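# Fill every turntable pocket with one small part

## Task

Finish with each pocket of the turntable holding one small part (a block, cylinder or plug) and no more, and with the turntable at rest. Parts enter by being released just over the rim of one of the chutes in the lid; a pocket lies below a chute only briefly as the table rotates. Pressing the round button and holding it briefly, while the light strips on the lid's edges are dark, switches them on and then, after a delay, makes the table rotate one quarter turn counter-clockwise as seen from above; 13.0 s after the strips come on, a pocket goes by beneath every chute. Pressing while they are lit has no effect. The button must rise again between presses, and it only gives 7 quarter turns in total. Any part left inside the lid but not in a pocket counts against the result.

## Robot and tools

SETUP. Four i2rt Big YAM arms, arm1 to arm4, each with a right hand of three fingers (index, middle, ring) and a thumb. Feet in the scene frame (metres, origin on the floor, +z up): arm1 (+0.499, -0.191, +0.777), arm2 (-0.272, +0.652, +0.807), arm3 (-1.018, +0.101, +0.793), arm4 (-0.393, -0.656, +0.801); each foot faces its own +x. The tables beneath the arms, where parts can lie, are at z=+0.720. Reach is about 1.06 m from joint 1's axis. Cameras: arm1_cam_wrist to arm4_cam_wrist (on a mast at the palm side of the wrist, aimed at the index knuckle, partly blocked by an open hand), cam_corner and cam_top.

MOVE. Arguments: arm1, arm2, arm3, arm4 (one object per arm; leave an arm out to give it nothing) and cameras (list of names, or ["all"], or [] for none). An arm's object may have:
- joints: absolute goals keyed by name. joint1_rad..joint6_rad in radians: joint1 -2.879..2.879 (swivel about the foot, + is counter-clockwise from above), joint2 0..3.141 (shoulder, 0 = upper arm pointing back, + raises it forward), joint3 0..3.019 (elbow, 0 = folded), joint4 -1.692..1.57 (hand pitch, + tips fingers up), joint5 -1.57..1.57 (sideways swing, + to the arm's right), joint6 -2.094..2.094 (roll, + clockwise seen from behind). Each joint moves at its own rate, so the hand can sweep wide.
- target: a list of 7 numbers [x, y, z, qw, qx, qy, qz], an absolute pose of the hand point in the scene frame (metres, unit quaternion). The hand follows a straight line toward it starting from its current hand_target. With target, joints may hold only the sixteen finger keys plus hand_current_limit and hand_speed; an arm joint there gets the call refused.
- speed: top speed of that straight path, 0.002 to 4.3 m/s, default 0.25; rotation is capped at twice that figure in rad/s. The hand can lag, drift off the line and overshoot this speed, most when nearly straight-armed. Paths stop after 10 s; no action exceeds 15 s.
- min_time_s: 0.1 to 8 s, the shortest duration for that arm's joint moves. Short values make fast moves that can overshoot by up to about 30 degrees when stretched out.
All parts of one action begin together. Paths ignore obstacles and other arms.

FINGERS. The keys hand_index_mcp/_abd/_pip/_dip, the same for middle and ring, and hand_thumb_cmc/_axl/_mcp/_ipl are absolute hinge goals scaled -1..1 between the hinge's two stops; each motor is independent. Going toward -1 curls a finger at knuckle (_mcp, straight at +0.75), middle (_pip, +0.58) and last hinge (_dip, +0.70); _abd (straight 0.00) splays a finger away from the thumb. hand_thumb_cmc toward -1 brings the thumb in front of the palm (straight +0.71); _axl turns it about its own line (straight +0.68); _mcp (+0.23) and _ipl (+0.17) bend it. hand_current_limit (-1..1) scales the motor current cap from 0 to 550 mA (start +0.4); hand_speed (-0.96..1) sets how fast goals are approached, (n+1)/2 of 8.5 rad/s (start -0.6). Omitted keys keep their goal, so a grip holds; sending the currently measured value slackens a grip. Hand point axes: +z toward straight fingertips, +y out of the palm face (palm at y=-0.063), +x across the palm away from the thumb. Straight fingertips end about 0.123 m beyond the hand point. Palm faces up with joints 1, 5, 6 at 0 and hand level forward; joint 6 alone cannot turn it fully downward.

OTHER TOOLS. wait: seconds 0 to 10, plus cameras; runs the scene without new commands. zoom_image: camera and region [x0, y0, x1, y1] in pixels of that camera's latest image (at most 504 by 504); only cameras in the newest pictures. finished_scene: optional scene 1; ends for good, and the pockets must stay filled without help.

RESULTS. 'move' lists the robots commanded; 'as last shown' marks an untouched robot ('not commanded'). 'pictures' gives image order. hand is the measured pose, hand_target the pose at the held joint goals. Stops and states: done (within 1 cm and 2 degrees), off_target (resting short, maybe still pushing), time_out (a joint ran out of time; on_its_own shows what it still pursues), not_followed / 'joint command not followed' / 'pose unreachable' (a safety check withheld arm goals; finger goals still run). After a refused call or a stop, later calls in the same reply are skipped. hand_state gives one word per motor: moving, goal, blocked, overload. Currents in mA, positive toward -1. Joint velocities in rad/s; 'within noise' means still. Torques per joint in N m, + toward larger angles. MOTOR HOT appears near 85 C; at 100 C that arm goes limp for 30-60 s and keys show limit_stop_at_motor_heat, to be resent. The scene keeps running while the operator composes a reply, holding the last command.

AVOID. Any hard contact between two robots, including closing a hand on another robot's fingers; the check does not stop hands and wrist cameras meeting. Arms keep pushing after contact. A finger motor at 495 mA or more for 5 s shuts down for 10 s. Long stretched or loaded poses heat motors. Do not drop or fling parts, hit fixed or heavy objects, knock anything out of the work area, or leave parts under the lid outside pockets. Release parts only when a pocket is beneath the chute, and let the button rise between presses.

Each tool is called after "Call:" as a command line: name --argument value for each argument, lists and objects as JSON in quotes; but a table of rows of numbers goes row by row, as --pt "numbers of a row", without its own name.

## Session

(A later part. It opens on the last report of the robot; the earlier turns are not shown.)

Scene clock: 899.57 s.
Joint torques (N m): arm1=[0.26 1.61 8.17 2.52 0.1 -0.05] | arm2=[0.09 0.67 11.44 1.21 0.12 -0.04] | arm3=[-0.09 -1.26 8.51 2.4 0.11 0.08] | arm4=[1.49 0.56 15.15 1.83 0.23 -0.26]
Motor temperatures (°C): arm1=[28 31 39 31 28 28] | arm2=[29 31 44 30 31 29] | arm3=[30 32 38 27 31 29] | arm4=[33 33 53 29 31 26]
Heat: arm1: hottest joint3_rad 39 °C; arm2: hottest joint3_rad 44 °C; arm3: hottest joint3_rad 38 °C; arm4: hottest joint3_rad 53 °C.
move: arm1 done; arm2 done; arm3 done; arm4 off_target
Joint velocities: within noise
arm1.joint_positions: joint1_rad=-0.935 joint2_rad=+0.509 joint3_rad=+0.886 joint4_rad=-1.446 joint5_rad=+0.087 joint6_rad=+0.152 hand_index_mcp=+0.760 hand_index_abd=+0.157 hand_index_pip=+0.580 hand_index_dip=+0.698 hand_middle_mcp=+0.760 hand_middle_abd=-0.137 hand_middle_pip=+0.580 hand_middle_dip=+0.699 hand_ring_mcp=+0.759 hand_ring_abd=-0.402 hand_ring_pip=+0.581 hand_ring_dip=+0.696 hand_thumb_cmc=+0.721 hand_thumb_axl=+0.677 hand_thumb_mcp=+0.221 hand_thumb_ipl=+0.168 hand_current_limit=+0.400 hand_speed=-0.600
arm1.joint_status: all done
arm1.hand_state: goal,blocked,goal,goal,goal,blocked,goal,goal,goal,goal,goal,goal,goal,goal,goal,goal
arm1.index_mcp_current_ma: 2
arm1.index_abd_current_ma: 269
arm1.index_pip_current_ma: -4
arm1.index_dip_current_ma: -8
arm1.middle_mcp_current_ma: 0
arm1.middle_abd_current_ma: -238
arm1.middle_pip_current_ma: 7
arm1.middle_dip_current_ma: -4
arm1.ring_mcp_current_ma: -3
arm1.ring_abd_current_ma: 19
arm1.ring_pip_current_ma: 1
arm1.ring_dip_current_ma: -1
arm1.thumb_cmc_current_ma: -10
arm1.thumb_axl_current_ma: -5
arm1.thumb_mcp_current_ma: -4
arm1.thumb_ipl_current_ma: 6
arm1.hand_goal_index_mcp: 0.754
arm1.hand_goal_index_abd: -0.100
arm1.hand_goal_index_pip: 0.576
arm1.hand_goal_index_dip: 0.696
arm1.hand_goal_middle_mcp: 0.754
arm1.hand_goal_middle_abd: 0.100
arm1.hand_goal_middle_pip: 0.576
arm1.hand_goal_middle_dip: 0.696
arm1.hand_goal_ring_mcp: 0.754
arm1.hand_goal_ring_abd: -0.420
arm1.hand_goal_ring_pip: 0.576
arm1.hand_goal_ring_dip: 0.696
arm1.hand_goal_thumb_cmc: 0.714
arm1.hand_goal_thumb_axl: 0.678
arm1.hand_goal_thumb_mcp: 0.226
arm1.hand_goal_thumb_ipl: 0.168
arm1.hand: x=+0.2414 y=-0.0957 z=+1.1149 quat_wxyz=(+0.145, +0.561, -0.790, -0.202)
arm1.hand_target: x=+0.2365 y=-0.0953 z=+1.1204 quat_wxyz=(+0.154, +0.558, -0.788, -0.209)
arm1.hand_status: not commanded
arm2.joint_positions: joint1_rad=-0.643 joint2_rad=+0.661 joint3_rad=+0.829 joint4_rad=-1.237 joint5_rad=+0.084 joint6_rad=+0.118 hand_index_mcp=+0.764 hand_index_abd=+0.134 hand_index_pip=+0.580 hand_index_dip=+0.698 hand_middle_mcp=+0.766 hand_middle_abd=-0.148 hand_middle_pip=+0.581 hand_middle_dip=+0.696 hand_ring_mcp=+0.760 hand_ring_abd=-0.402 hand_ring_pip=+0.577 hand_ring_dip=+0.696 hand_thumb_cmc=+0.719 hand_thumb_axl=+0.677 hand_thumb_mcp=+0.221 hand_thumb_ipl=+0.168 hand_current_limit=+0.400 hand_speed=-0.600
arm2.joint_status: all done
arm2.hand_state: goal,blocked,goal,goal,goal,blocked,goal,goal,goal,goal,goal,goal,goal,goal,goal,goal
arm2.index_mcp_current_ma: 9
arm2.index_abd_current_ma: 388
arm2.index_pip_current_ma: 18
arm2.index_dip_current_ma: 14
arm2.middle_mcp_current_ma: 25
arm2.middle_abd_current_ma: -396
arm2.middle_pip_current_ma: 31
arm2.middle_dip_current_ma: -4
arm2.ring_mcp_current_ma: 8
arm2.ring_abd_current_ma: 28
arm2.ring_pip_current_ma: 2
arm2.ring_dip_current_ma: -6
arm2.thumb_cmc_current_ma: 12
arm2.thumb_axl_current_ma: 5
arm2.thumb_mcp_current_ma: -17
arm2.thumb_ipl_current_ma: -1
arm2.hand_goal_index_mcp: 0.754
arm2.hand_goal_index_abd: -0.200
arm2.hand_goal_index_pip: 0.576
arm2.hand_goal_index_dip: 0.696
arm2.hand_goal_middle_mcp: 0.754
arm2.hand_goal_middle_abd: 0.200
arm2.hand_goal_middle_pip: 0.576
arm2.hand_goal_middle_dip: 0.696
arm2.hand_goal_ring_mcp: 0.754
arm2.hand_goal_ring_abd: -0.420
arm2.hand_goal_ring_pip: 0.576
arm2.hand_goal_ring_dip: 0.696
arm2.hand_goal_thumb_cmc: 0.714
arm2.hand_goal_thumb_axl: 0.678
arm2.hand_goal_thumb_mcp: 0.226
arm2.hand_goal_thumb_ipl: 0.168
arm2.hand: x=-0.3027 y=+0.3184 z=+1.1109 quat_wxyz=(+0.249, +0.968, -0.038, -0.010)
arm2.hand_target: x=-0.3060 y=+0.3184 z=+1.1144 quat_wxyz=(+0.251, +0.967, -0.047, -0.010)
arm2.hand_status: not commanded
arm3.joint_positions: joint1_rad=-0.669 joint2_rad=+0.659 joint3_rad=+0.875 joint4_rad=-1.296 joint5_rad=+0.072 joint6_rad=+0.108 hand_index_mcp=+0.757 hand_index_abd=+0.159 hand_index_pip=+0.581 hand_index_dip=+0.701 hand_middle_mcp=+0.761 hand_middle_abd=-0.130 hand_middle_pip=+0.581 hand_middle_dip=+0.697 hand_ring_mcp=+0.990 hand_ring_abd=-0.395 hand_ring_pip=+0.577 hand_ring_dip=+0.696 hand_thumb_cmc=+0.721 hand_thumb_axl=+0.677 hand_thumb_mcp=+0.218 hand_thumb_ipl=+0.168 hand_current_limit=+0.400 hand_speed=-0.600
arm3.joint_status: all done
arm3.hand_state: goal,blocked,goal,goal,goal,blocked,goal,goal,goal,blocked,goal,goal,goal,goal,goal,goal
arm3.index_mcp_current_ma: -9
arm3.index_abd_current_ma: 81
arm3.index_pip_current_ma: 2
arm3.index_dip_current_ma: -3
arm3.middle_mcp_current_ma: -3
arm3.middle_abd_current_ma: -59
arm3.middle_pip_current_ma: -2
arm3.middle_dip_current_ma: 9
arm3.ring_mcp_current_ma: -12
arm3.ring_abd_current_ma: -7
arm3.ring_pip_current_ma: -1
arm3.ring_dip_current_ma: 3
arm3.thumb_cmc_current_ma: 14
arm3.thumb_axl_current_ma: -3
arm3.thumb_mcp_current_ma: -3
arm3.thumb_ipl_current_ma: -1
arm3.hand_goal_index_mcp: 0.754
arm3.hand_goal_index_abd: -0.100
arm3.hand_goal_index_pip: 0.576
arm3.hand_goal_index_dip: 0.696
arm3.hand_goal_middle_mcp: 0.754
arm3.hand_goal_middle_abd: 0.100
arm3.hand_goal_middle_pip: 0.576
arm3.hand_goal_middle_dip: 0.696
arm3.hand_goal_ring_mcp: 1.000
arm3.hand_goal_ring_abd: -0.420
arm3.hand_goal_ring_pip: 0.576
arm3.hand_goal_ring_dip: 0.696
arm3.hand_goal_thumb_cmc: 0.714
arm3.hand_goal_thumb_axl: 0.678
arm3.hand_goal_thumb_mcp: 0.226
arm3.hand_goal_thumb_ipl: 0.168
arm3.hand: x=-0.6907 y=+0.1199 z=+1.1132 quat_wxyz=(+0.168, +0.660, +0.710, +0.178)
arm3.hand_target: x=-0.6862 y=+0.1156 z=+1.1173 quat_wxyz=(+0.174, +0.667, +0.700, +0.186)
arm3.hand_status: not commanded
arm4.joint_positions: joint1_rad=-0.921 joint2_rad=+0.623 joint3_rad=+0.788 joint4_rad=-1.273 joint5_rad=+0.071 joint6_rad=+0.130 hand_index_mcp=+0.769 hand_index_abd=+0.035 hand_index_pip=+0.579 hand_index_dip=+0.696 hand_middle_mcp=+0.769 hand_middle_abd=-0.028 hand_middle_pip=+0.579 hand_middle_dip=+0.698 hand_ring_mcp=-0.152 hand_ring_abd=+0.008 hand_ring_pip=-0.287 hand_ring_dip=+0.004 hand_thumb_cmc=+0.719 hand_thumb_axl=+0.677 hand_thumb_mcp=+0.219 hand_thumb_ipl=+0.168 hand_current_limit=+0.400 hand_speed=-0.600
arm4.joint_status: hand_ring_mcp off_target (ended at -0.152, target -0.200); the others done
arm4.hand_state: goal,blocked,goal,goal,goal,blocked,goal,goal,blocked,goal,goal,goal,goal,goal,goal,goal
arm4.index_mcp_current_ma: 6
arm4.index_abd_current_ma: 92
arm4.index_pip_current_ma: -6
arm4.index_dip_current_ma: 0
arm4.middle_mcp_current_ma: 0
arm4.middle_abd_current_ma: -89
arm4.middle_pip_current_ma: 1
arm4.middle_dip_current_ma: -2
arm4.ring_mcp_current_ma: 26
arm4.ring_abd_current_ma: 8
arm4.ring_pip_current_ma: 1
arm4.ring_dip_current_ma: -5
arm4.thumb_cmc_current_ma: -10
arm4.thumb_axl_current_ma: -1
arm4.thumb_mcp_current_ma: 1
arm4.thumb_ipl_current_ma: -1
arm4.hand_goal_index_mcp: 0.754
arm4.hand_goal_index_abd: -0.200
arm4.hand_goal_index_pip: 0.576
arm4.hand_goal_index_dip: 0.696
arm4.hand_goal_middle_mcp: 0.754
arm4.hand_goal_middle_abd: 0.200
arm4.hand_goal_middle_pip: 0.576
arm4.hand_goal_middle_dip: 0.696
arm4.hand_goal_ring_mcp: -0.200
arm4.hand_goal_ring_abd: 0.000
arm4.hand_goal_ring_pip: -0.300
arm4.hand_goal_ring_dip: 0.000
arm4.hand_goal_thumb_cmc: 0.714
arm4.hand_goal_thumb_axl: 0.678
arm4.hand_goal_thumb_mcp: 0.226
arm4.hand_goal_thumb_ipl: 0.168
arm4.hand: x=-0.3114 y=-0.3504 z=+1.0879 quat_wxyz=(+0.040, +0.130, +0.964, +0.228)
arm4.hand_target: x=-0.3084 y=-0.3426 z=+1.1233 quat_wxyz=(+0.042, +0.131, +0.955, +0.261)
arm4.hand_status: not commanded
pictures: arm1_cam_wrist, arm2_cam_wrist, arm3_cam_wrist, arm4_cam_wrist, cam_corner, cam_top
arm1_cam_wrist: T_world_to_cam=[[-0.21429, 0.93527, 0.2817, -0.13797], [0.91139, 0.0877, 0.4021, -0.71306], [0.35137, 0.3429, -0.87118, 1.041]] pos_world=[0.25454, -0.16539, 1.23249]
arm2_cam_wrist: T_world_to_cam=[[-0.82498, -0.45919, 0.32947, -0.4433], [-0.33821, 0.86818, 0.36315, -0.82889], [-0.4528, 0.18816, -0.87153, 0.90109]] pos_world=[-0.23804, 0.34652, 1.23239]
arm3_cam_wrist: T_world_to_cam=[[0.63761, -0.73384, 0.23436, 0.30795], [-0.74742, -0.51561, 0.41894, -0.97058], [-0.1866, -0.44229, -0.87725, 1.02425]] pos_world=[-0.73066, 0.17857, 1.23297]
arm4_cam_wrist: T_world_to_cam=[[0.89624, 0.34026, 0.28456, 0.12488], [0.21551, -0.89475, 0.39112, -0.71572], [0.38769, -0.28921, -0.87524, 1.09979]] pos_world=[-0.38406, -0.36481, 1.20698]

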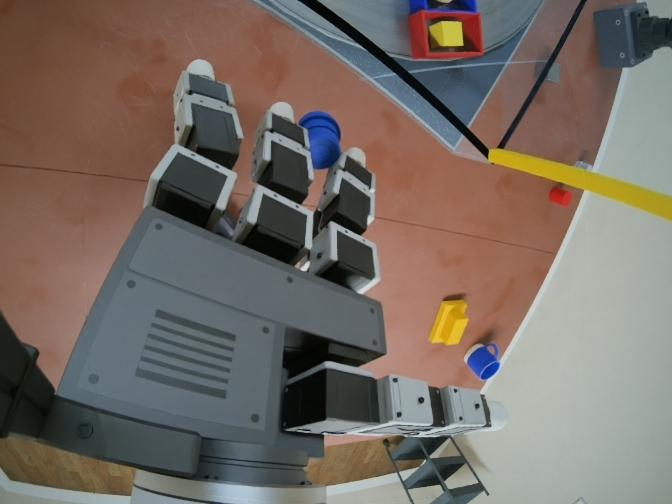

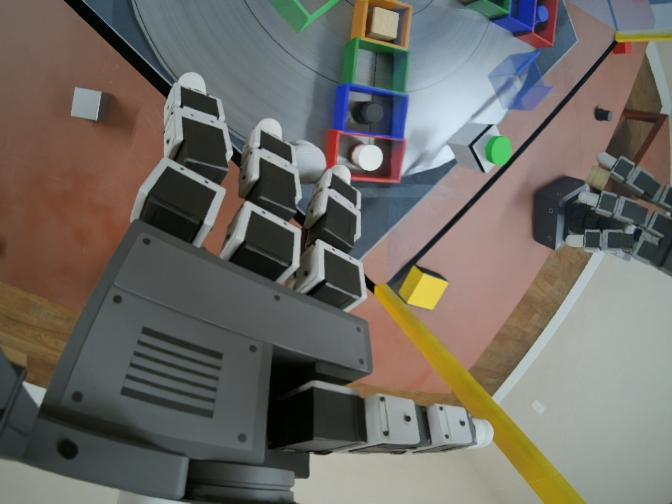

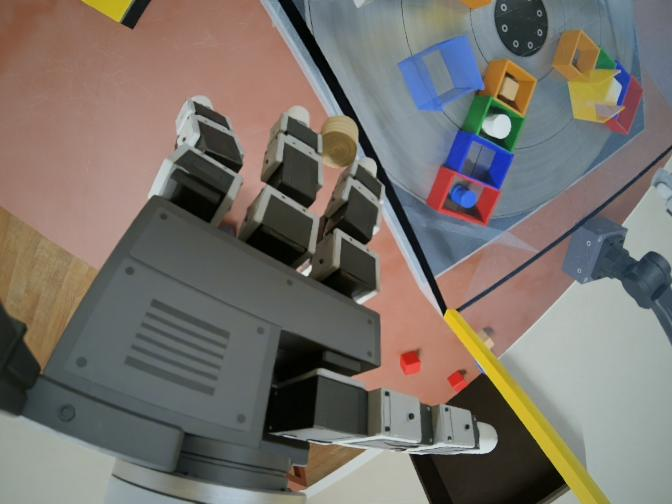

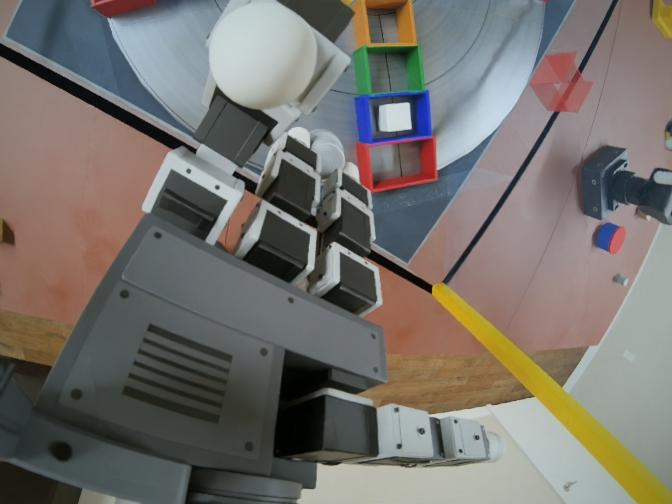

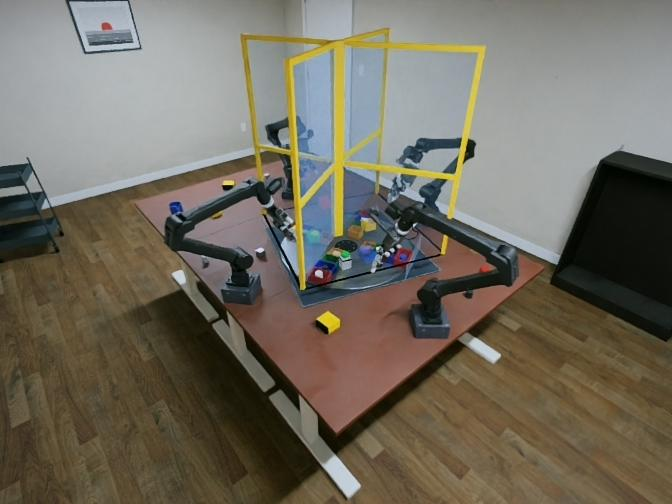

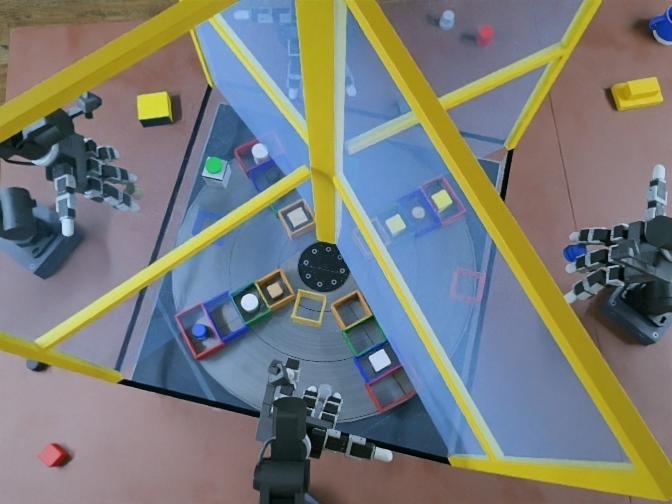

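Call:
move --arm1 '{"target": [-0.036, -0.1245, 1.115, 0, -0.66, 0.7513, 0], "speed": 0.25}' --arm2 '{"target": [-0.2337, 0.1496, 1.137, 0.2156, 0.9726, -0.0851, -0.0189], "speed": 0.2}' --arm3 '{"target": [-0.4841, 0.0962, 1.145, 0.1913, 0.6067, 0.7359, 0.232], "speed": 0.2}' --arm4 '{"target": [-0.3361, -0.1709, 1.138, 0.034, 0.0988, 0.9403, 0.3238], "speed": 0.2}' --cameras '["all"]'

Scene clock: 936.17 s.
Joint torques (N m): arm1=[0.32 -13.63 10.44 -0.14 -0.14 -0.17] | arm2=[1.03 -7.12 15.75 0.8 0.38 0] | arm3=[-0.15 -8.88 12.51 2.35 -0.3 -0.22] | arm4=[3.31 -5.66 16.21 2.4 0.38 -0.15]
Motor temperatures (°C): arm1=[28 31 39 30 28 28] | arm2=[29 31 44 30 30 29] | arm3=[30 32 38 27 31 29] | arm4=[33 33 53 29 30 26]
Heat: arm1: hottest joint3_rad 39 °C; arm2: hottest joint3_rad 44 °C; arm3: hottest joint3_rad 38 °C; arm4: hottest joint3_rad 53 °C.
move: arm1 off_target; arm2 off_target; arm3 off_target; arm4 off_target
Joint velocities: within noise
arm1.joint_positions: joint1_rad=-0.844 joint2_rad=+1.505 joint3_rad=+1.636 joint4_rad=-1.680 joint5_rad=+0.013 joint6_rad=+0.074 hand_index_mcp=+0.748 hand_index_abd=+0.157 hand_index_pip=+0.570 hand_index_dip=+0.698 hand_middle_mcp=+0.749 hand_middle_abd=-0.137 hand_middle_pip=+0.569 hand_middle_dip=+0.699 hand_ring_mcp=+0.749 hand_ring_abd=-0.402 hand_ring_pip=+0.570 hand_ring_dip=+0.696 hand_thumb_cmc=+0.709 hand_thumb_axl=+0.677 hand_thumb_mcp=+0.221 hand_thumb_ipl=+0.168 hand_current_limit=+0.400 hand_speed=-0.600
arm1.joint_status: not commanded
arm1.hand_state: goal,blocked,goal,goal,goal,blocked,goal,goal,goal,goal,goal,goal,goal,goal,goal,goal
arm1.index_mcp_current_ma: 9
arm1.index_abd_current_ma: 272
arm1.index_pip_current_ma: -7
arm1.index_dip_current_ma: -1
arm1.middle_mcp_current_ma: -1
arm1.middle_abd_current_ma: -238
arm1.middle_pip_current_ma: -1
arm1.middle_dip_current_ma: 0
arm1.ring_mcp_current_ma: -10
arm1.ring_abd_current_ma: 16
arm1.ring_pip_current_ma: -6
arm1.ring_dip_current_ma: -1
arm1.thumb_cmc_current_ma: -9
arm1.thumb_axl_current_ma: -13
arm1.thumb_mcp_current_ma: -5
arm1.thumb_ipl_current_ma: 4
arm1.hand_goal_index_mcp: 0.754
arm1.hand_goal_index_abd: -0.100
arm1.hand_goal_index_pip: 0.576
arm1.hand_goal_index_dip: 0.696
arm1.hand_goal_middle_mcp: 0.754
arm1.hand_goal_middle_abd: 0.100
arm1.hand_goal_middle_pip: 0.576
arm1.hand_goal_middle_dip: 0.696
arm1.hand_goal_ring_mcp: 0.754
arm1.hand_goal_ring_abd: -0.420
arm1.hand_goal_ring_pip: 0.576
arm1.hand_goal_ring_dip: 0.696
arm1.hand_goal_thumb_cmc: 0.714
arm1.hand_goal_thumb_axl: 0.678
arm1.hand_goal_thumb_mcp: 0.226
arm1.hand_goal_thumb_ipl: 0.168
arm1.hand: x=-0.0311 y=-0.1207 z=+1.0913 quat_wxyz=(+0.004, +0.655, -0.756, -0.008)
arm1.hand_target: x=-0.0352 y=-0.1245 z=+1.1142 quat_wxyz=(+0.019, +0.660, -0.751, -0.021)
arm1.hand_status: off_target (0.024 m and 1.3 deg from the pose sent, 0.279 m and 31.1 deg at the start; a joint's target at an end of its range on 25 of 58 steps)
arm2.joint_positions: joint1_rad=-0.459 joint2_rad=+1.223 joint3_rad=+1.190 joint4_rad=-1.191 joint5_rad=+0.188 joint6_rad=+0.377 hand_index_mcp=+0.763 hand_index_abd=+0.132 hand_index_pip=+0.580 hand_index_dip=+0.698 hand_middle_mcp=+0.766 hand_middle_abd=-0.148 hand_middle_pip=+0.581 hand_middle_dip=+0.696 hand_ring_mcp=+0.760 hand_ring_abd=-0.402 hand_ring_pip=+0.577 hand_ring_dip=+0.696 hand_thumb_cmc=+0.719 hand_thumb_axl=+0.677 hand_thumb_mcp=+0.221 hand_thumb_ipl=+0.168 hand_current_limit=+0.400 hand_speed=-0.600
arm2.joint_status: not commanded
arm2.hand_state: goal,blocked,goal,goal,goal,blocked,goal,goal,goal,goal,goal,goal,goal,goal,goal,goal
arm2.index_mcp_current_ma: -5
arm2.index_abd_current_ma: 383
arm2.index_pip_current_ma: 17
arm2.index_dip_current_ma: 9
arm2.middle_mcp_current_ma: 24
arm2.middle_abd_current_ma: -401
arm2.middle_pip_current_ma: 10
arm2.middle_dip_current_ma: -13
arm2.ring_mcp_current_ma: 15
arm2.ring_abd_current_ma: 31
arm2.ring_pip_current_ma: 14
arm2.ring_dip_current_ma: -5
arm2.thumb_cmc_current_ma: 3
arm2.thumb_axl_current_ma: -3
arm2.thumb_mcp_current_ma: -26
arm2.thumb_ipl_current_ma: -2
arm2.hand_goal_index_mcp: 0.754
arm2.hand_goal_index_abd: -0.200
arm2.hand_goal_index_pip: 0.576
arm2.hand_goal_index_dip: 0.696
arm2.hand_goal_middle_mcp: 0.754
arm2.hand_goal_middle_abd: 0.200
arm2.hand_goal_middle_pip: 0.576
arm2.hand_goal_middle_dip: 0.696
arm2.hand_goal_ring_mcp: 0.754
arm2.hand_goal_ring_abd: -0.420
arm2.hand_goal_ring_pip: 0.576
arm2.hand_goal_ring_dip: 0.696
arm2.hand_goal_thumb_cmc: 0.714
arm2.hand_goal_thumb_axl: 0.678
arm2.hand_goal_thumb_mcp: 0.226
arm2.hand_goal_thumb_ipl: 0.168
arm2.hand: x=-0.2389 y=+0.1606 z=+1.1054 quat_wxyz=(+0.189, +0.978, -0.080, -0.028)
arm2.hand_target: x=-0.2340 y=+0.1511 z=+1.1369 quat_wxyz=(+0.216, +0.973, -0.085, -0.018)
arm2.hand_status: off_target (0.034 m and 3.3 deg from the pose sent, 0.184 m and 6.7 deg at the start)
arm3.joint_positions: joint1_rad=-0.887 joint2_rad=+1.172 joint3_rad=+1.123 joint4_rad=-0.993 joint5_rad=-0.114 joint6_rad=-0.172 hand_index_mcp=+0.757 hand_index_abd=+0.159 hand_index_pip=+0.581 hand_index_dip=+0.701 hand_middle_mcp=+0.761 hand_middle_abd=-0.130 hand_middle_pip=+0.581 hand_middle_dip=+0.697 hand_ring_mcp=+1.000 hand_ring_abd=-0.395 hand_ring_pip=+0.578 hand_ring_dip=+0.696 hand_thumb_cmc=+0.721 hand_thumb_axl=+0.677 hand_thumb_mcp=+0.218 hand_thumb_ipl=+0.168 hand_current_limit=+0.400 hand_speed=-0.600
arm3.joint_status: not commanded
arm3.hand_state: goal,blocked,goal,goal,goal,blocked,goal,goal,goal,blocked,goal,goal,goal,goal,goal,goal
arm3.index_mcp_current_ma: -23
arm3.index_abd_current_ma: 85
arm3.index_pip_current_ma: 5
arm3.index_dip_current_ma: -12
arm3.middle_mcp_current_ma: -3
arm3.middle_abd_current_ma: -73
arm3.middle_pip_current_ma: 6
arm3.middle_dip_current_ma: 0
arm3.ring_mcp_current_ma: -7
arm3.ring_abd_current_ma: -1
arm3.ring_pip_current_ma: -5
arm3.ring_dip_current_ma: -12
arm3.thumb_cmc_current_ma: 11
arm3.thumb_axl_current_ma: 2
arm3.thumb_mcp_current_ma: 7
arm3.thumb_ipl_current_ma: -7
arm3.hand_goal_index_mcp: 0.754
arm3.hand_goal_index_abd: -0.100
arm3.hand_goal_index_pip: 0.576
arm3.hand_goal_index_dip: 0.696
arm3.hand_goal_middle_mcp: 0.754
arm3.hand_goal_middle_abd: 0.100
arm3.hand_goal_middle_pip: 0.576
arm3.hand_goal_middle_dip: 0.696
arm3.hand_goal_ring_mcp: 1.000
arm3.hand_goal_ring_abd: -0.420
arm3.hand_goal_ring_pip: 0.576
arm3.hand_goal_ring_dip: 0.696
arm3.hand_goal_thumb_cmc: 0.714
arm3.hand_goal_thumb_axl: 0.678
arm3.hand_goal_thumb_mcp: 0.226
arm3.hand_goal_thumb_ipl: 0.168
arm3.hand: x=-0.4983 y=+0.1017 z=+1.1097 quat_wxyz=(+0.163, +0.616, +0.741, +0.211)
arm3.hand_target: x=-0.4864 y=+0.0962 z=+1.1449 quat_wxyz=(+0.192, +0.607, +0.736, +0.232)
arm3.hand_status: off_target (0.038 m and 4.2 deg from the pose sent, 0.210 m and 9.5 deg at the start)
arm4.joint_positions: joint1_rad=-0.816 joint2_rad=+1.037 joint3_rad=+0.940 joint4_rad=-0.908 joint5_rad=+0.110 joint6_rad=+0.163 hand_index_mcp=+0.775 hand_index_abd=+0.035 hand_index_pip=+0.580 hand_index_dip=+0.696 hand_middle_mcp=+0.775 hand_middle_abd=-0.028 hand_middle_pip=+0.581 hand_middle_dip=+0.698 hand_ring_mcp=-0.152 hand_ring_abd=+0.008 hand_ring_pip=-0.287 hand_ring_dip=+0.004 hand_thumb_cmc=+0.722 hand_thumb_axl=+0.677 hand_thumb_mcp=+0.219 hand_thumb_ipl=+0.168 hand_current_limit=+0.400 hand_speed=-0.600
arm4.joint_status: not commanded
arm4.hand_state: blocked,blocked,goal,goal,blocked,blocked,goal,goal,blocked,goal,goal,goal,goal,goal,goal,goal
arm4.index_mcp_current_ma: 5
arm4.index_abd_current_ma: 101
arm4.index_pip_current_ma: -6
arm4.index_dip_current_ma: -2
arm4.middle_mcp_current_ma: 9
arm4.middle_abd_current_ma: -100
arm4.middle_pip_current_ma: 10
arm4.middle_dip_current_ma: -2
arm4.ring_mcp_current_ma: 31
arm4.ring_abd_current_ma: 5
arm4.ring_pip_current_ma: -9
arm4.ring_dip_current_ma: -1
arm4.thumb_cmc_current_ma: -7
arm4.thumb_axl_current_ma: 3
arm4.thumb_mcp_current_ma: -6
arm4.thumb_ipl_current_ma: -3
arm4.hand_goal_index_mcp: 0.754
arm4.hand_goal_index_abd: -0.200
arm4.hand_goal_index_pip: 0.576
arm4.hand_goal_index_dip: 0.696
arm4.hand_goal_middle_mcp: 0.754
arm4.hand_goal_middle_abd: 0.200
arm4.hand_goal_middle_pip: 0.576
arm4.hand_goal_middle_dip: 0.696
arm4.hand_goal_ring_mcp: -0.200
arm4.hand_goal_ring_abd: 0.000
arm4.hand_goal_ring_pip: -0.300
arm4.hand_goal_ring_dip: 0.000
arm4.hand_goal_thumb_cmc: 0.714
arm4.hand_goal_thumb_axl: 0.678
arm4.hand_goal_thumb_mcp: 0.226
arm4.hand_goal_thumb_ipl: 0.168
arm4.hand: x=-0.3315 y=-0.1907 z=+1.0926 quat_wxyz=(+0.038, +0.101, +0.954, +0.281)
arm4.hand_target: x=-0.3363 y=-0.1745 z=+1.1379 quat_wxyz=(+0.034, +0.099, +0.940, +0.324)
arm4.hand_status: off_target (0.050 m and 5.2 deg from the pose sent, 0.188 m and 11.9 deg at the start)
pictures: arm1_cam_wrist, arm2_cam_wrist, arm3_cam_wrist, arm4_cam_wrist, cam_corner, cam_top
arm1_cam_wrist: T_world_to_cam=[[-0.46198, 0.88671, 0.01795, 0.10789], [0.59607, 0.29545, 0.7466, -0.8138], [0.65672, 0.35561, -0.66503, 0.91074]] pos_world=[-0.06318, -0.17911, 1.21132]
arm2_cam_wrist: T_world_to_cam=[[-0.86256, -0.41958, 0.28276, -0.42504], [-0.25696, 0.84468, 0.46956, -0.76279], [-0.43586, 0.33236, -0.8364, 0.89707]] pos_world=[-0.17163, 0.16783, 1.22867]
arm3_cam_wrist: T_world_to_cam=[[0.70928, -0.66187, 0.24259, 0.19205], [-0.69804, -0.61145, 0.37265, -0.74904], [-0.09831, -0.43365, -0.8957, 1.11262]] pos_world=[-0.54969, 0.1516, 1.22911]
arm4_cam_wrist: T_world_to_cam=[[0.86802, 0.35901, 0.343, 0.01761], [0.25957, -0.91699, 0.3029, -0.4636], [0.42327, -0.17389, -0.88916, 1.20683]] pos_world=[-0.40576, -0.22159, 1.20745]

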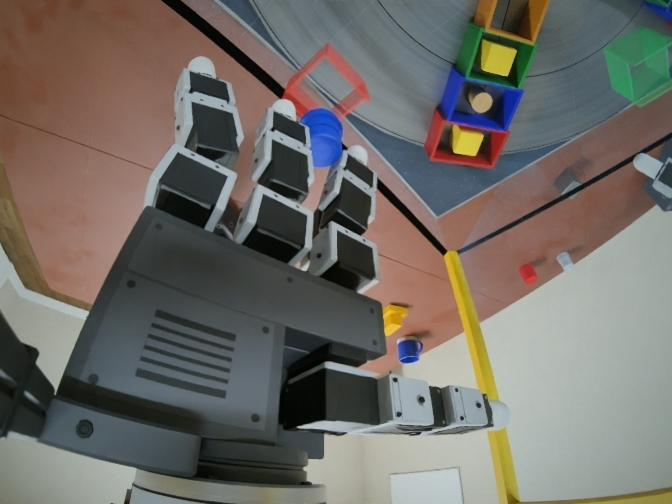

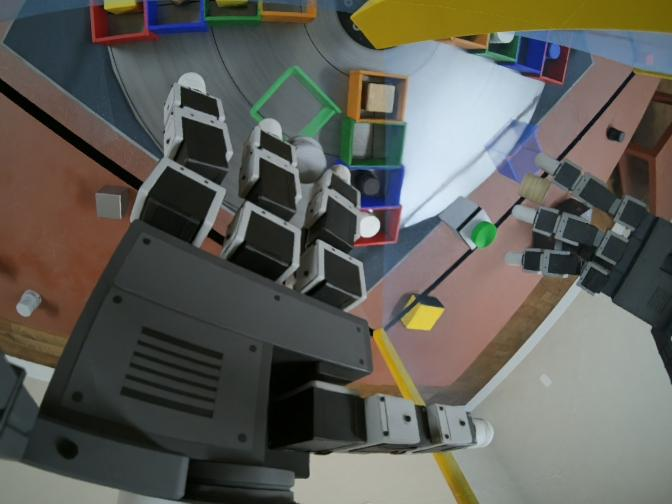

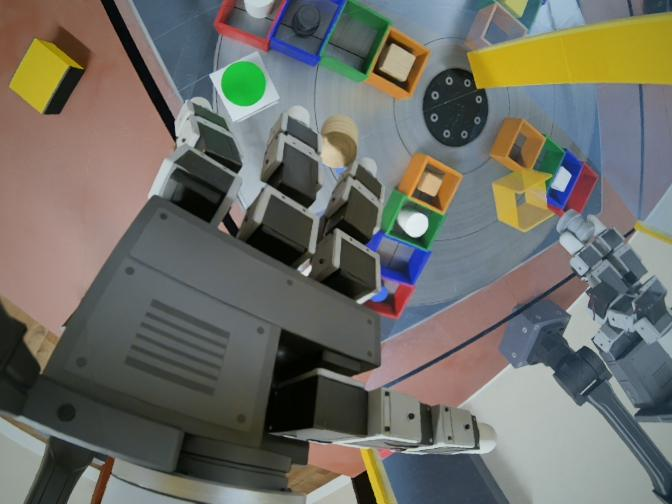

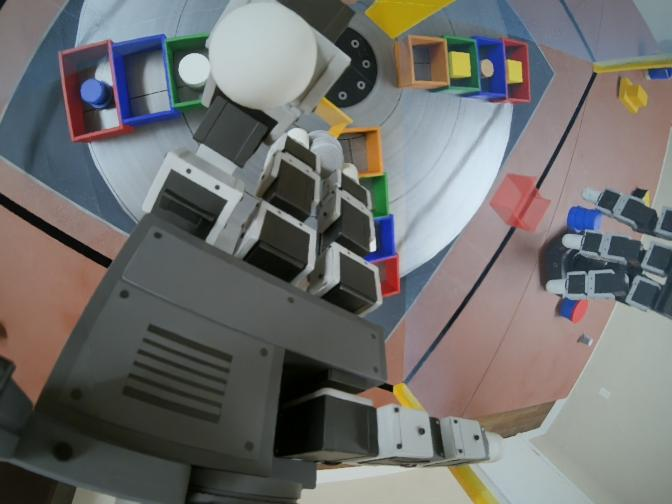

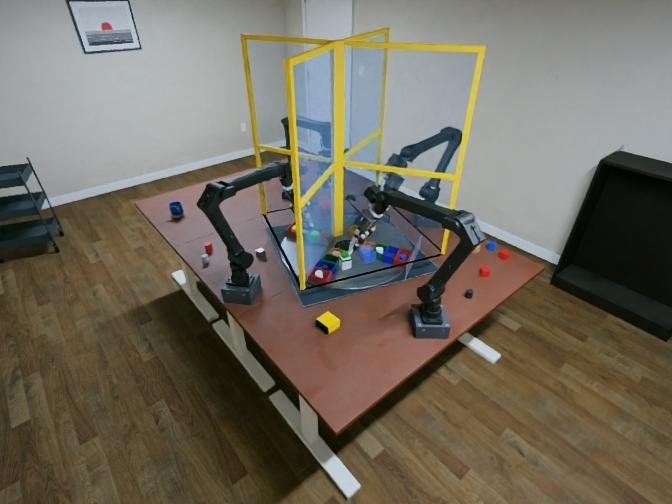

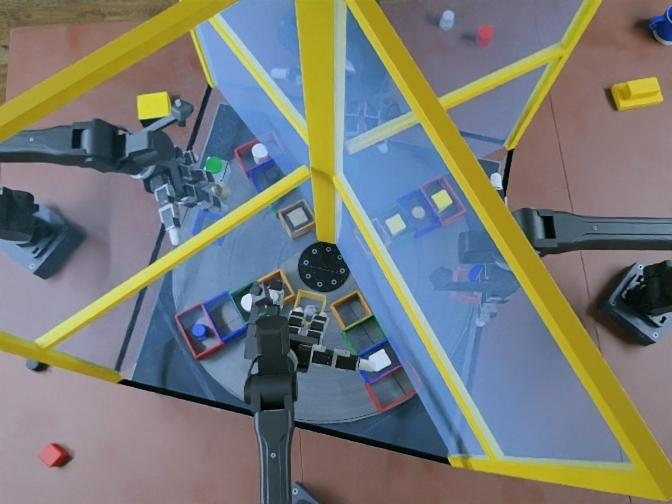

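Call:
move --arm3 '{"target": [-0.4479, 0.0862, 1.145, 0.1913, 0.6067, 0.7359, 0.232], "speed": 0.15}' --cameras '["all"]'

Call:
zoom_image --camera "arm3_cam_wrist" --region '[150, 40, 350, 190]'

Call:
zoom_image --camera "arm1_cam_wrist" --region '[230, 30, 430, 180]'

Call:
zoom_image --camera "arm2_cam_wrist" --region '[210, 40, 410, 220]'

Call:
zoom_image --camera "arm4_cam_wrist" --region '[250, 0, 450, 200]'

Call:
zoom_image --camera "cam_top" --region '[230, 260, 380, 390]'

Scene clock: 961.50 s.
Joint torques (N m): arm1=[0.26 -13.86 10.48 -0.05 -0.16 -0.17] | arm2=[0.79 -7.3 15.8 0.66 0.38 -0.03] | arm3=[-0.09 -10.46 12.42 2.39 -0.32 -0.18] | arm4=[3.25 -5.66 16.2 2.4 0.38 -0.16]
Motor temperatures (°C): arm1=[28 32 41 30 28 28] | arm2=[29 31 45 30 31 29] | arm3=[30 32 41 27 31 29] | arm4=[33 33 55 30 30 26]
Heat: arm1: hottest joint3_rad 41 °C; arm2: hottest joint3_rad 45 °C; arm3: hottest joint3_rad 41 °C; arm4: hottest joint3_rad 55 °C.
move: arm3 off_target
Joint velocities: within noise
arm1, arm2, arm4: as last shown
arm1.index_mcp_current_ma: 10
arm1.index_abd_current_ma: 270
arm1.index_pip_current_ma: -10
arm1.index_dip_current_ma: 1
arm1.middle_mcp_current_ma: -7
arm1.middle_abd_current_ma: -242
arm1.middle_pip_current_ma: 6
arm1.middle_dip_current_ma: -6
arm1.ring_mcp_current_ma: -7
arm1.ring_abd_current_ma: 17
arm1.ring_pip_current_ma: -2
arm1.ring_dip_current_ma: -6
arm1.thumb_axl_current_ma: -12
arm1.hand: x=-0.0311 y=-0.1207 z=+1.0913 quat_wxyz=(+0.004, +0.655, -0.755, -0.008)
arm2.index_mcp_current_ma: 5
arm2.index_abd_current_ma: 377
arm2.index_pip_current_ma: 23
arm2.index_dip_current_ma: 16
arm2.middle_mcp_current_ma: 23
arm2.middle_abd_current_ma: -391
arm2.middle_dip_current_ma: -1
arm2.ring_abd_current_ma: 23
arm2.ring_pip_current_ma: 6
arm2.ring_dip_current_ma: 9
arm2.thumb_cmc_current_ma: 8
arm2.thumb_axl_current_ma: -9
arm2.thumb_ipl_current_ma: -3
arm3.joint_positions: joint1_rad=-0.909 joint2_rad=+1.270 joint3_rad=+1.205 joint4_rad=-0.980 joint5_rad=-0.127 joint6_rad=-0.191 hand_index_mcp=+0.758 hand_index_abd=+0.159 hand_index_pip=+0.581 hand_index_dip=+0.701 hand_middle_mcp=+0.762 hand_middle_abd=-0.130 hand_middle_pip=+0.581 hand_middle_dip=+0.697 hand_ring_mcp=+1.000 hand_ring_abd=-0.395 hand_ring_pip=+0.578 hand_ring_dip=+0.696 hand_thumb_cmc=+0.721 hand_thumb_axl=+0.677 hand_thumb_mcp=+0.218 hand_thumb_ipl=+0.168 hand_current_limit=+0.400 hand_speed=-0.600
arm3.joint_status: not commanded
arm3.hand_state: goal,blocked,goal,goal,goal,blocked,goal,goal,goal,blocked,goal,goal,goal,goal,goal,goal
arm3.index_mcp_current_ma: -9
arm3.index_abd_current_ma: 79
arm3.index_pip_current_ma: -5
arm3.index_dip_current_ma: -3
arm3.middle_mcp_current_ma: -4
arm3.middle_abd_current_ma: -74
arm3.middle_pip_current_ma: -4
arm3.middle_dip_current_ma: -4
arm3.ring_mcp_current_ma: -7
arm3.ring_abd_current_ma: 2
arm3.ring_pip_current_ma: 6
arm3.ring_dip_current_ma: 1
arm3.thumb_cmc_current_ma: 10
arm3.thumb_axl_current_ma: -9
arm3.thumb_mcp_current_ma: -3
arm3.thumb_ipl_current_ma: 1
arm3.hand_goal_index_mcp: 0.754
arm3.hand_goal_index_abd: -0.100
arm3.hand_goal_index_pip: 0.576
arm3.hand_goal_index_dip: 0.696
arm3.hand_goal_middle_mcp: 0.754
arm3.hand_goal_middle_abd: 0.100
arm3.hand_goal_middle_pip: 0.576
arm3.hand_goal_middle_dip: 0.696
arm3.hand_goal_ring_mcp: 1.000
arm3.hand_goal_ring_abd: -0.420
arm3.hand_goal_ring_pip: 0.576
arm3.hand_goal_ring_dip: 0.696
arm3.hand_goal_thumb_cmc: 0.714
arm3.hand_goal_thumb_axl: 0.678
arm3.hand_goal_thumb_mcp: 0.226
arm3.hand_goal_thumb_ipl: 0.168
arm3.hand: x=-0.4623 y=+0.0924 z=+1.1097 quat_wxyz=(+0.162, +0.616, +0.741, +0.212)
arm3.hand_target: x=-0.4502 y=+0.0862 z=+1.1449 quat_wxyz=(+0.192, +0.607, +0.736, +0.232)
arm3.hand_status: off_target (0.039 m and 4.2 deg from the pose sent, 0.063 m and 4.2 deg at the start)
arm4.index_mcp_current_ma: -1
arm4.index_abd_current_ma: 89
arm4.index_pip_current_ma: 1
arm4.index_dip_current_ma: -3
arm4.middle_mcp_current_ma: 10
arm4.middle_abd_current_ma: -98
arm4.middle_pip_current_ma: 6
arm4.middle_dip_current_ma: -1
arm4.ring_mcp_current_ma: 32
arm4.ring_abd_current_ma: 16
arm4.ring_pip_current_ma: -2
arm4.ring_dip_current_ma: 13
arm4.thumb_cmc_current_ma: -3
arm4.thumb_axl_current_ma: 2
arm4.thumb_mcp_current_ma: -8
arm4.thumb_ipl_current_ma: -16
pictures: arm1_cam_wrist, arm2_cam_wrist, arm3_cam_wrist, arm4_cam_wrist, cam_corner, cam_top
arm1_cam_wrist: T_world_to_cam=[[-0.46229, 0.88655, 0.01796, 0.10792], [0.596, 0.29567, 0.74657, -0.81369], [0.65656, 0.35584, -0.66507, 0.91085]] pos_world=[-0.06318, -0.17921, 1.21132]
arm2_cam_wrist: T_world_to_cam=[[-0.86256, -0.41958, 0.28276, -0.42504], [-0.25696, 0.84468, 0.46956, -0.76279], [-0.43586, 0.33236, -0.8364, 0.89707]] pos_world=[-0.17163, 0.16783, 1.22867]
arm3_cam_wrist: T_world_to_cam=[[0.70931, -0.66232, 0.24127, 0.16184], [-0.69795, -0.61197, 0.37196, -0.72871], [-0.09871, -0.43223, -0.89635, 1.11253]] pos_world=[-0.51359, 0.1421, 1.22921]
arm4_cam_wrist: T_world_to_cam=[[0.86802, 0.35901, 0.343, 0.01761], [0.25957, -0.91699, 0.3029, -0.4636], [0.42327, -0.17389, -0.88916, 1.20683]] pos_world=[-0.40576, -0.22159, 1.20745]

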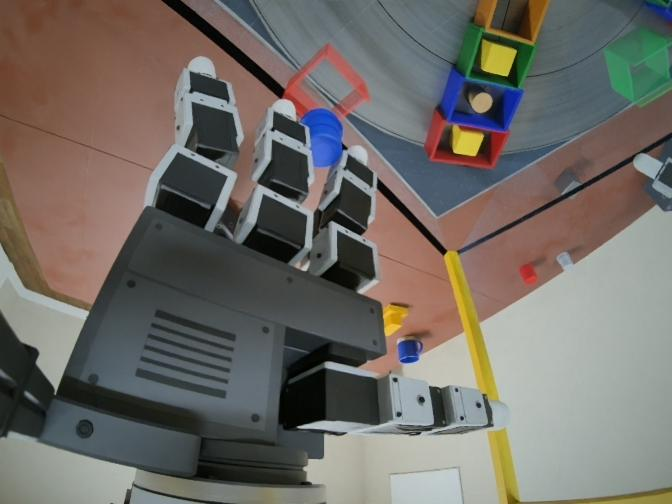

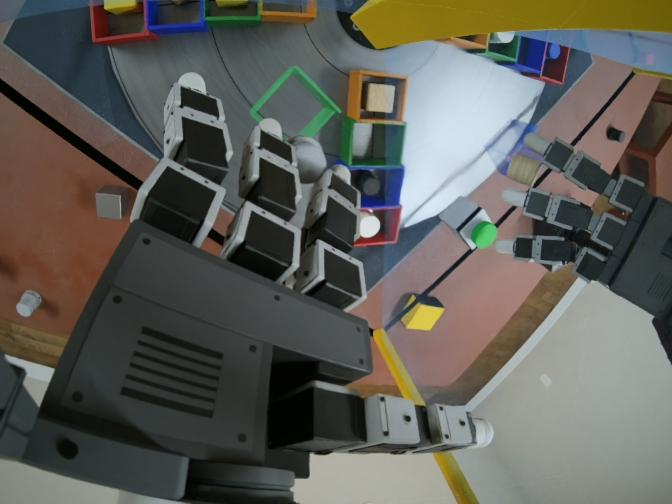

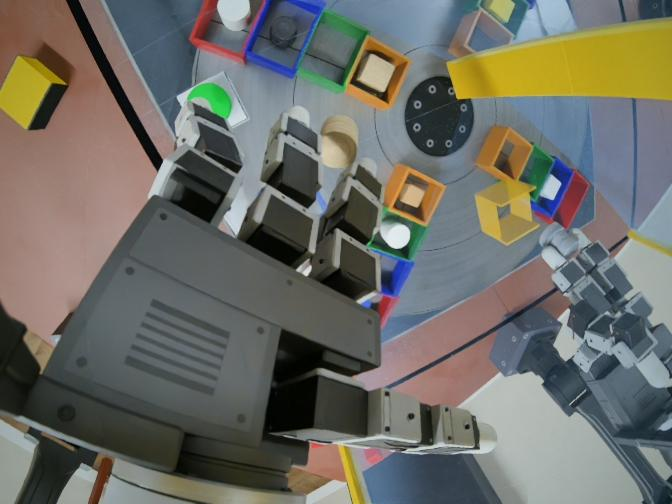

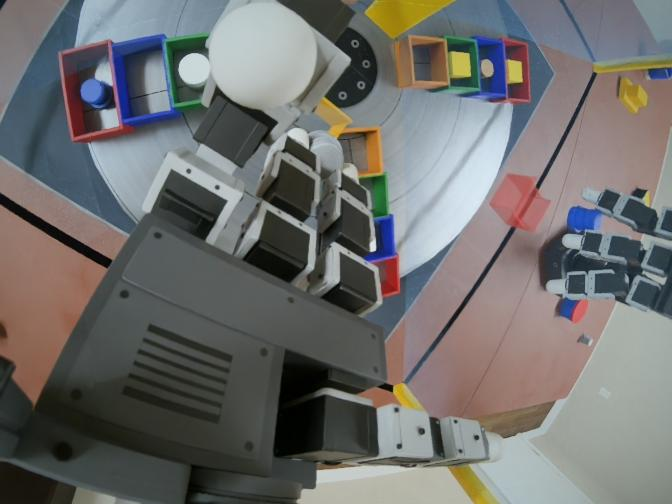

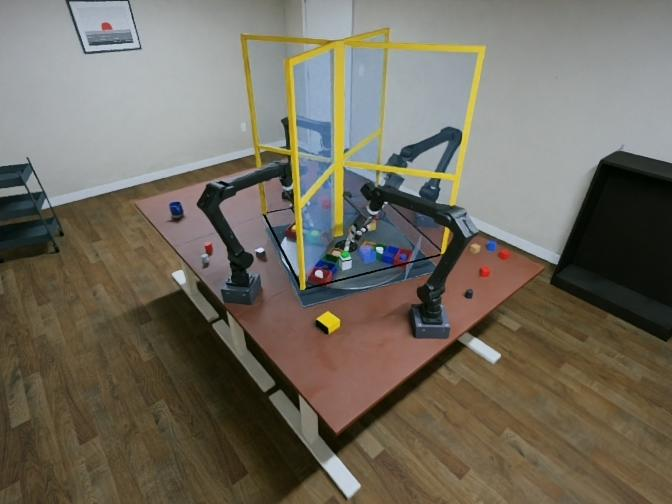

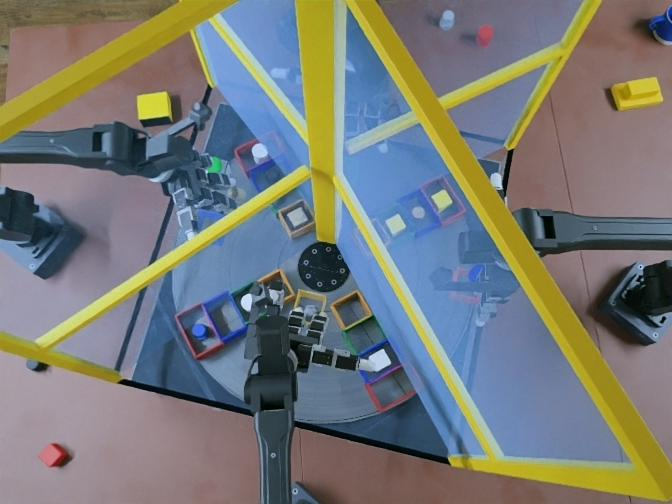

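Scaled by 2.520 from the camera's image (finer frame: 960x720).

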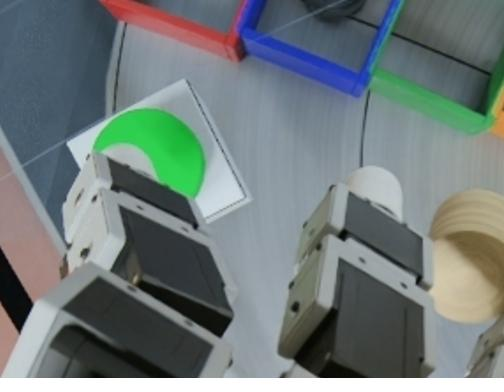

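Scaled by 2.520 from the camera's image (finer frame: 960x720).

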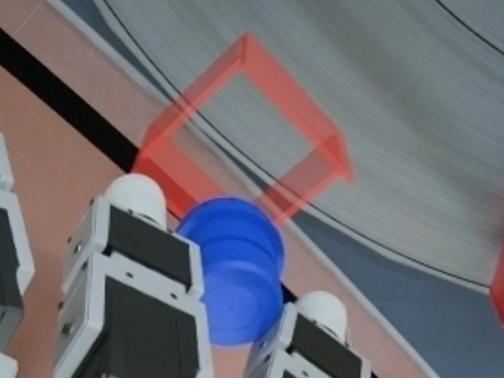

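Scaled by 2.520 from the camera's image (finer frame: 960x720).

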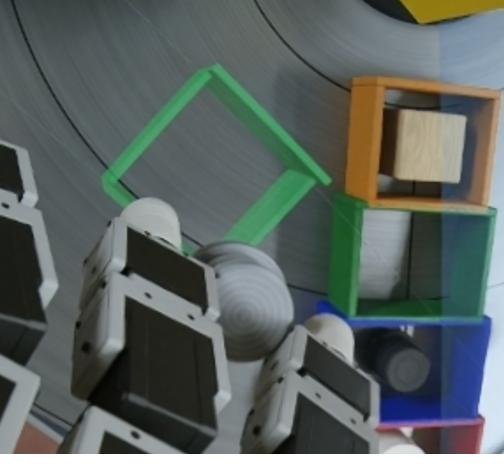

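Scaled by 2.520 from the camera's image (finer frame: 960x720).

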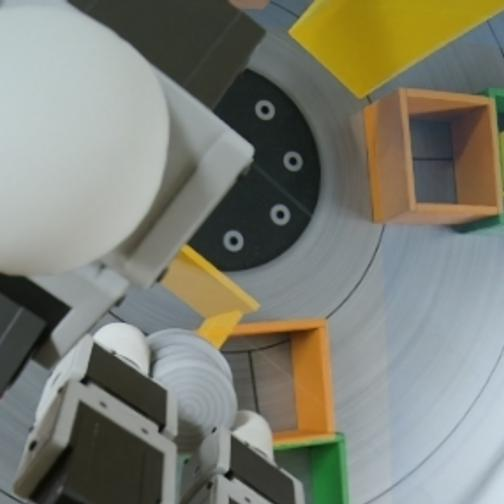

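Scaled by 3.360 from the camera's image (finer frame: 960x720).

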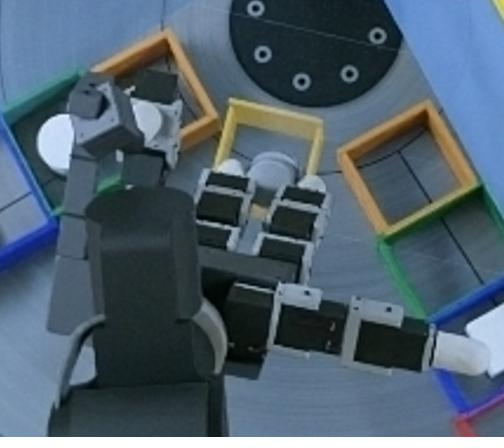

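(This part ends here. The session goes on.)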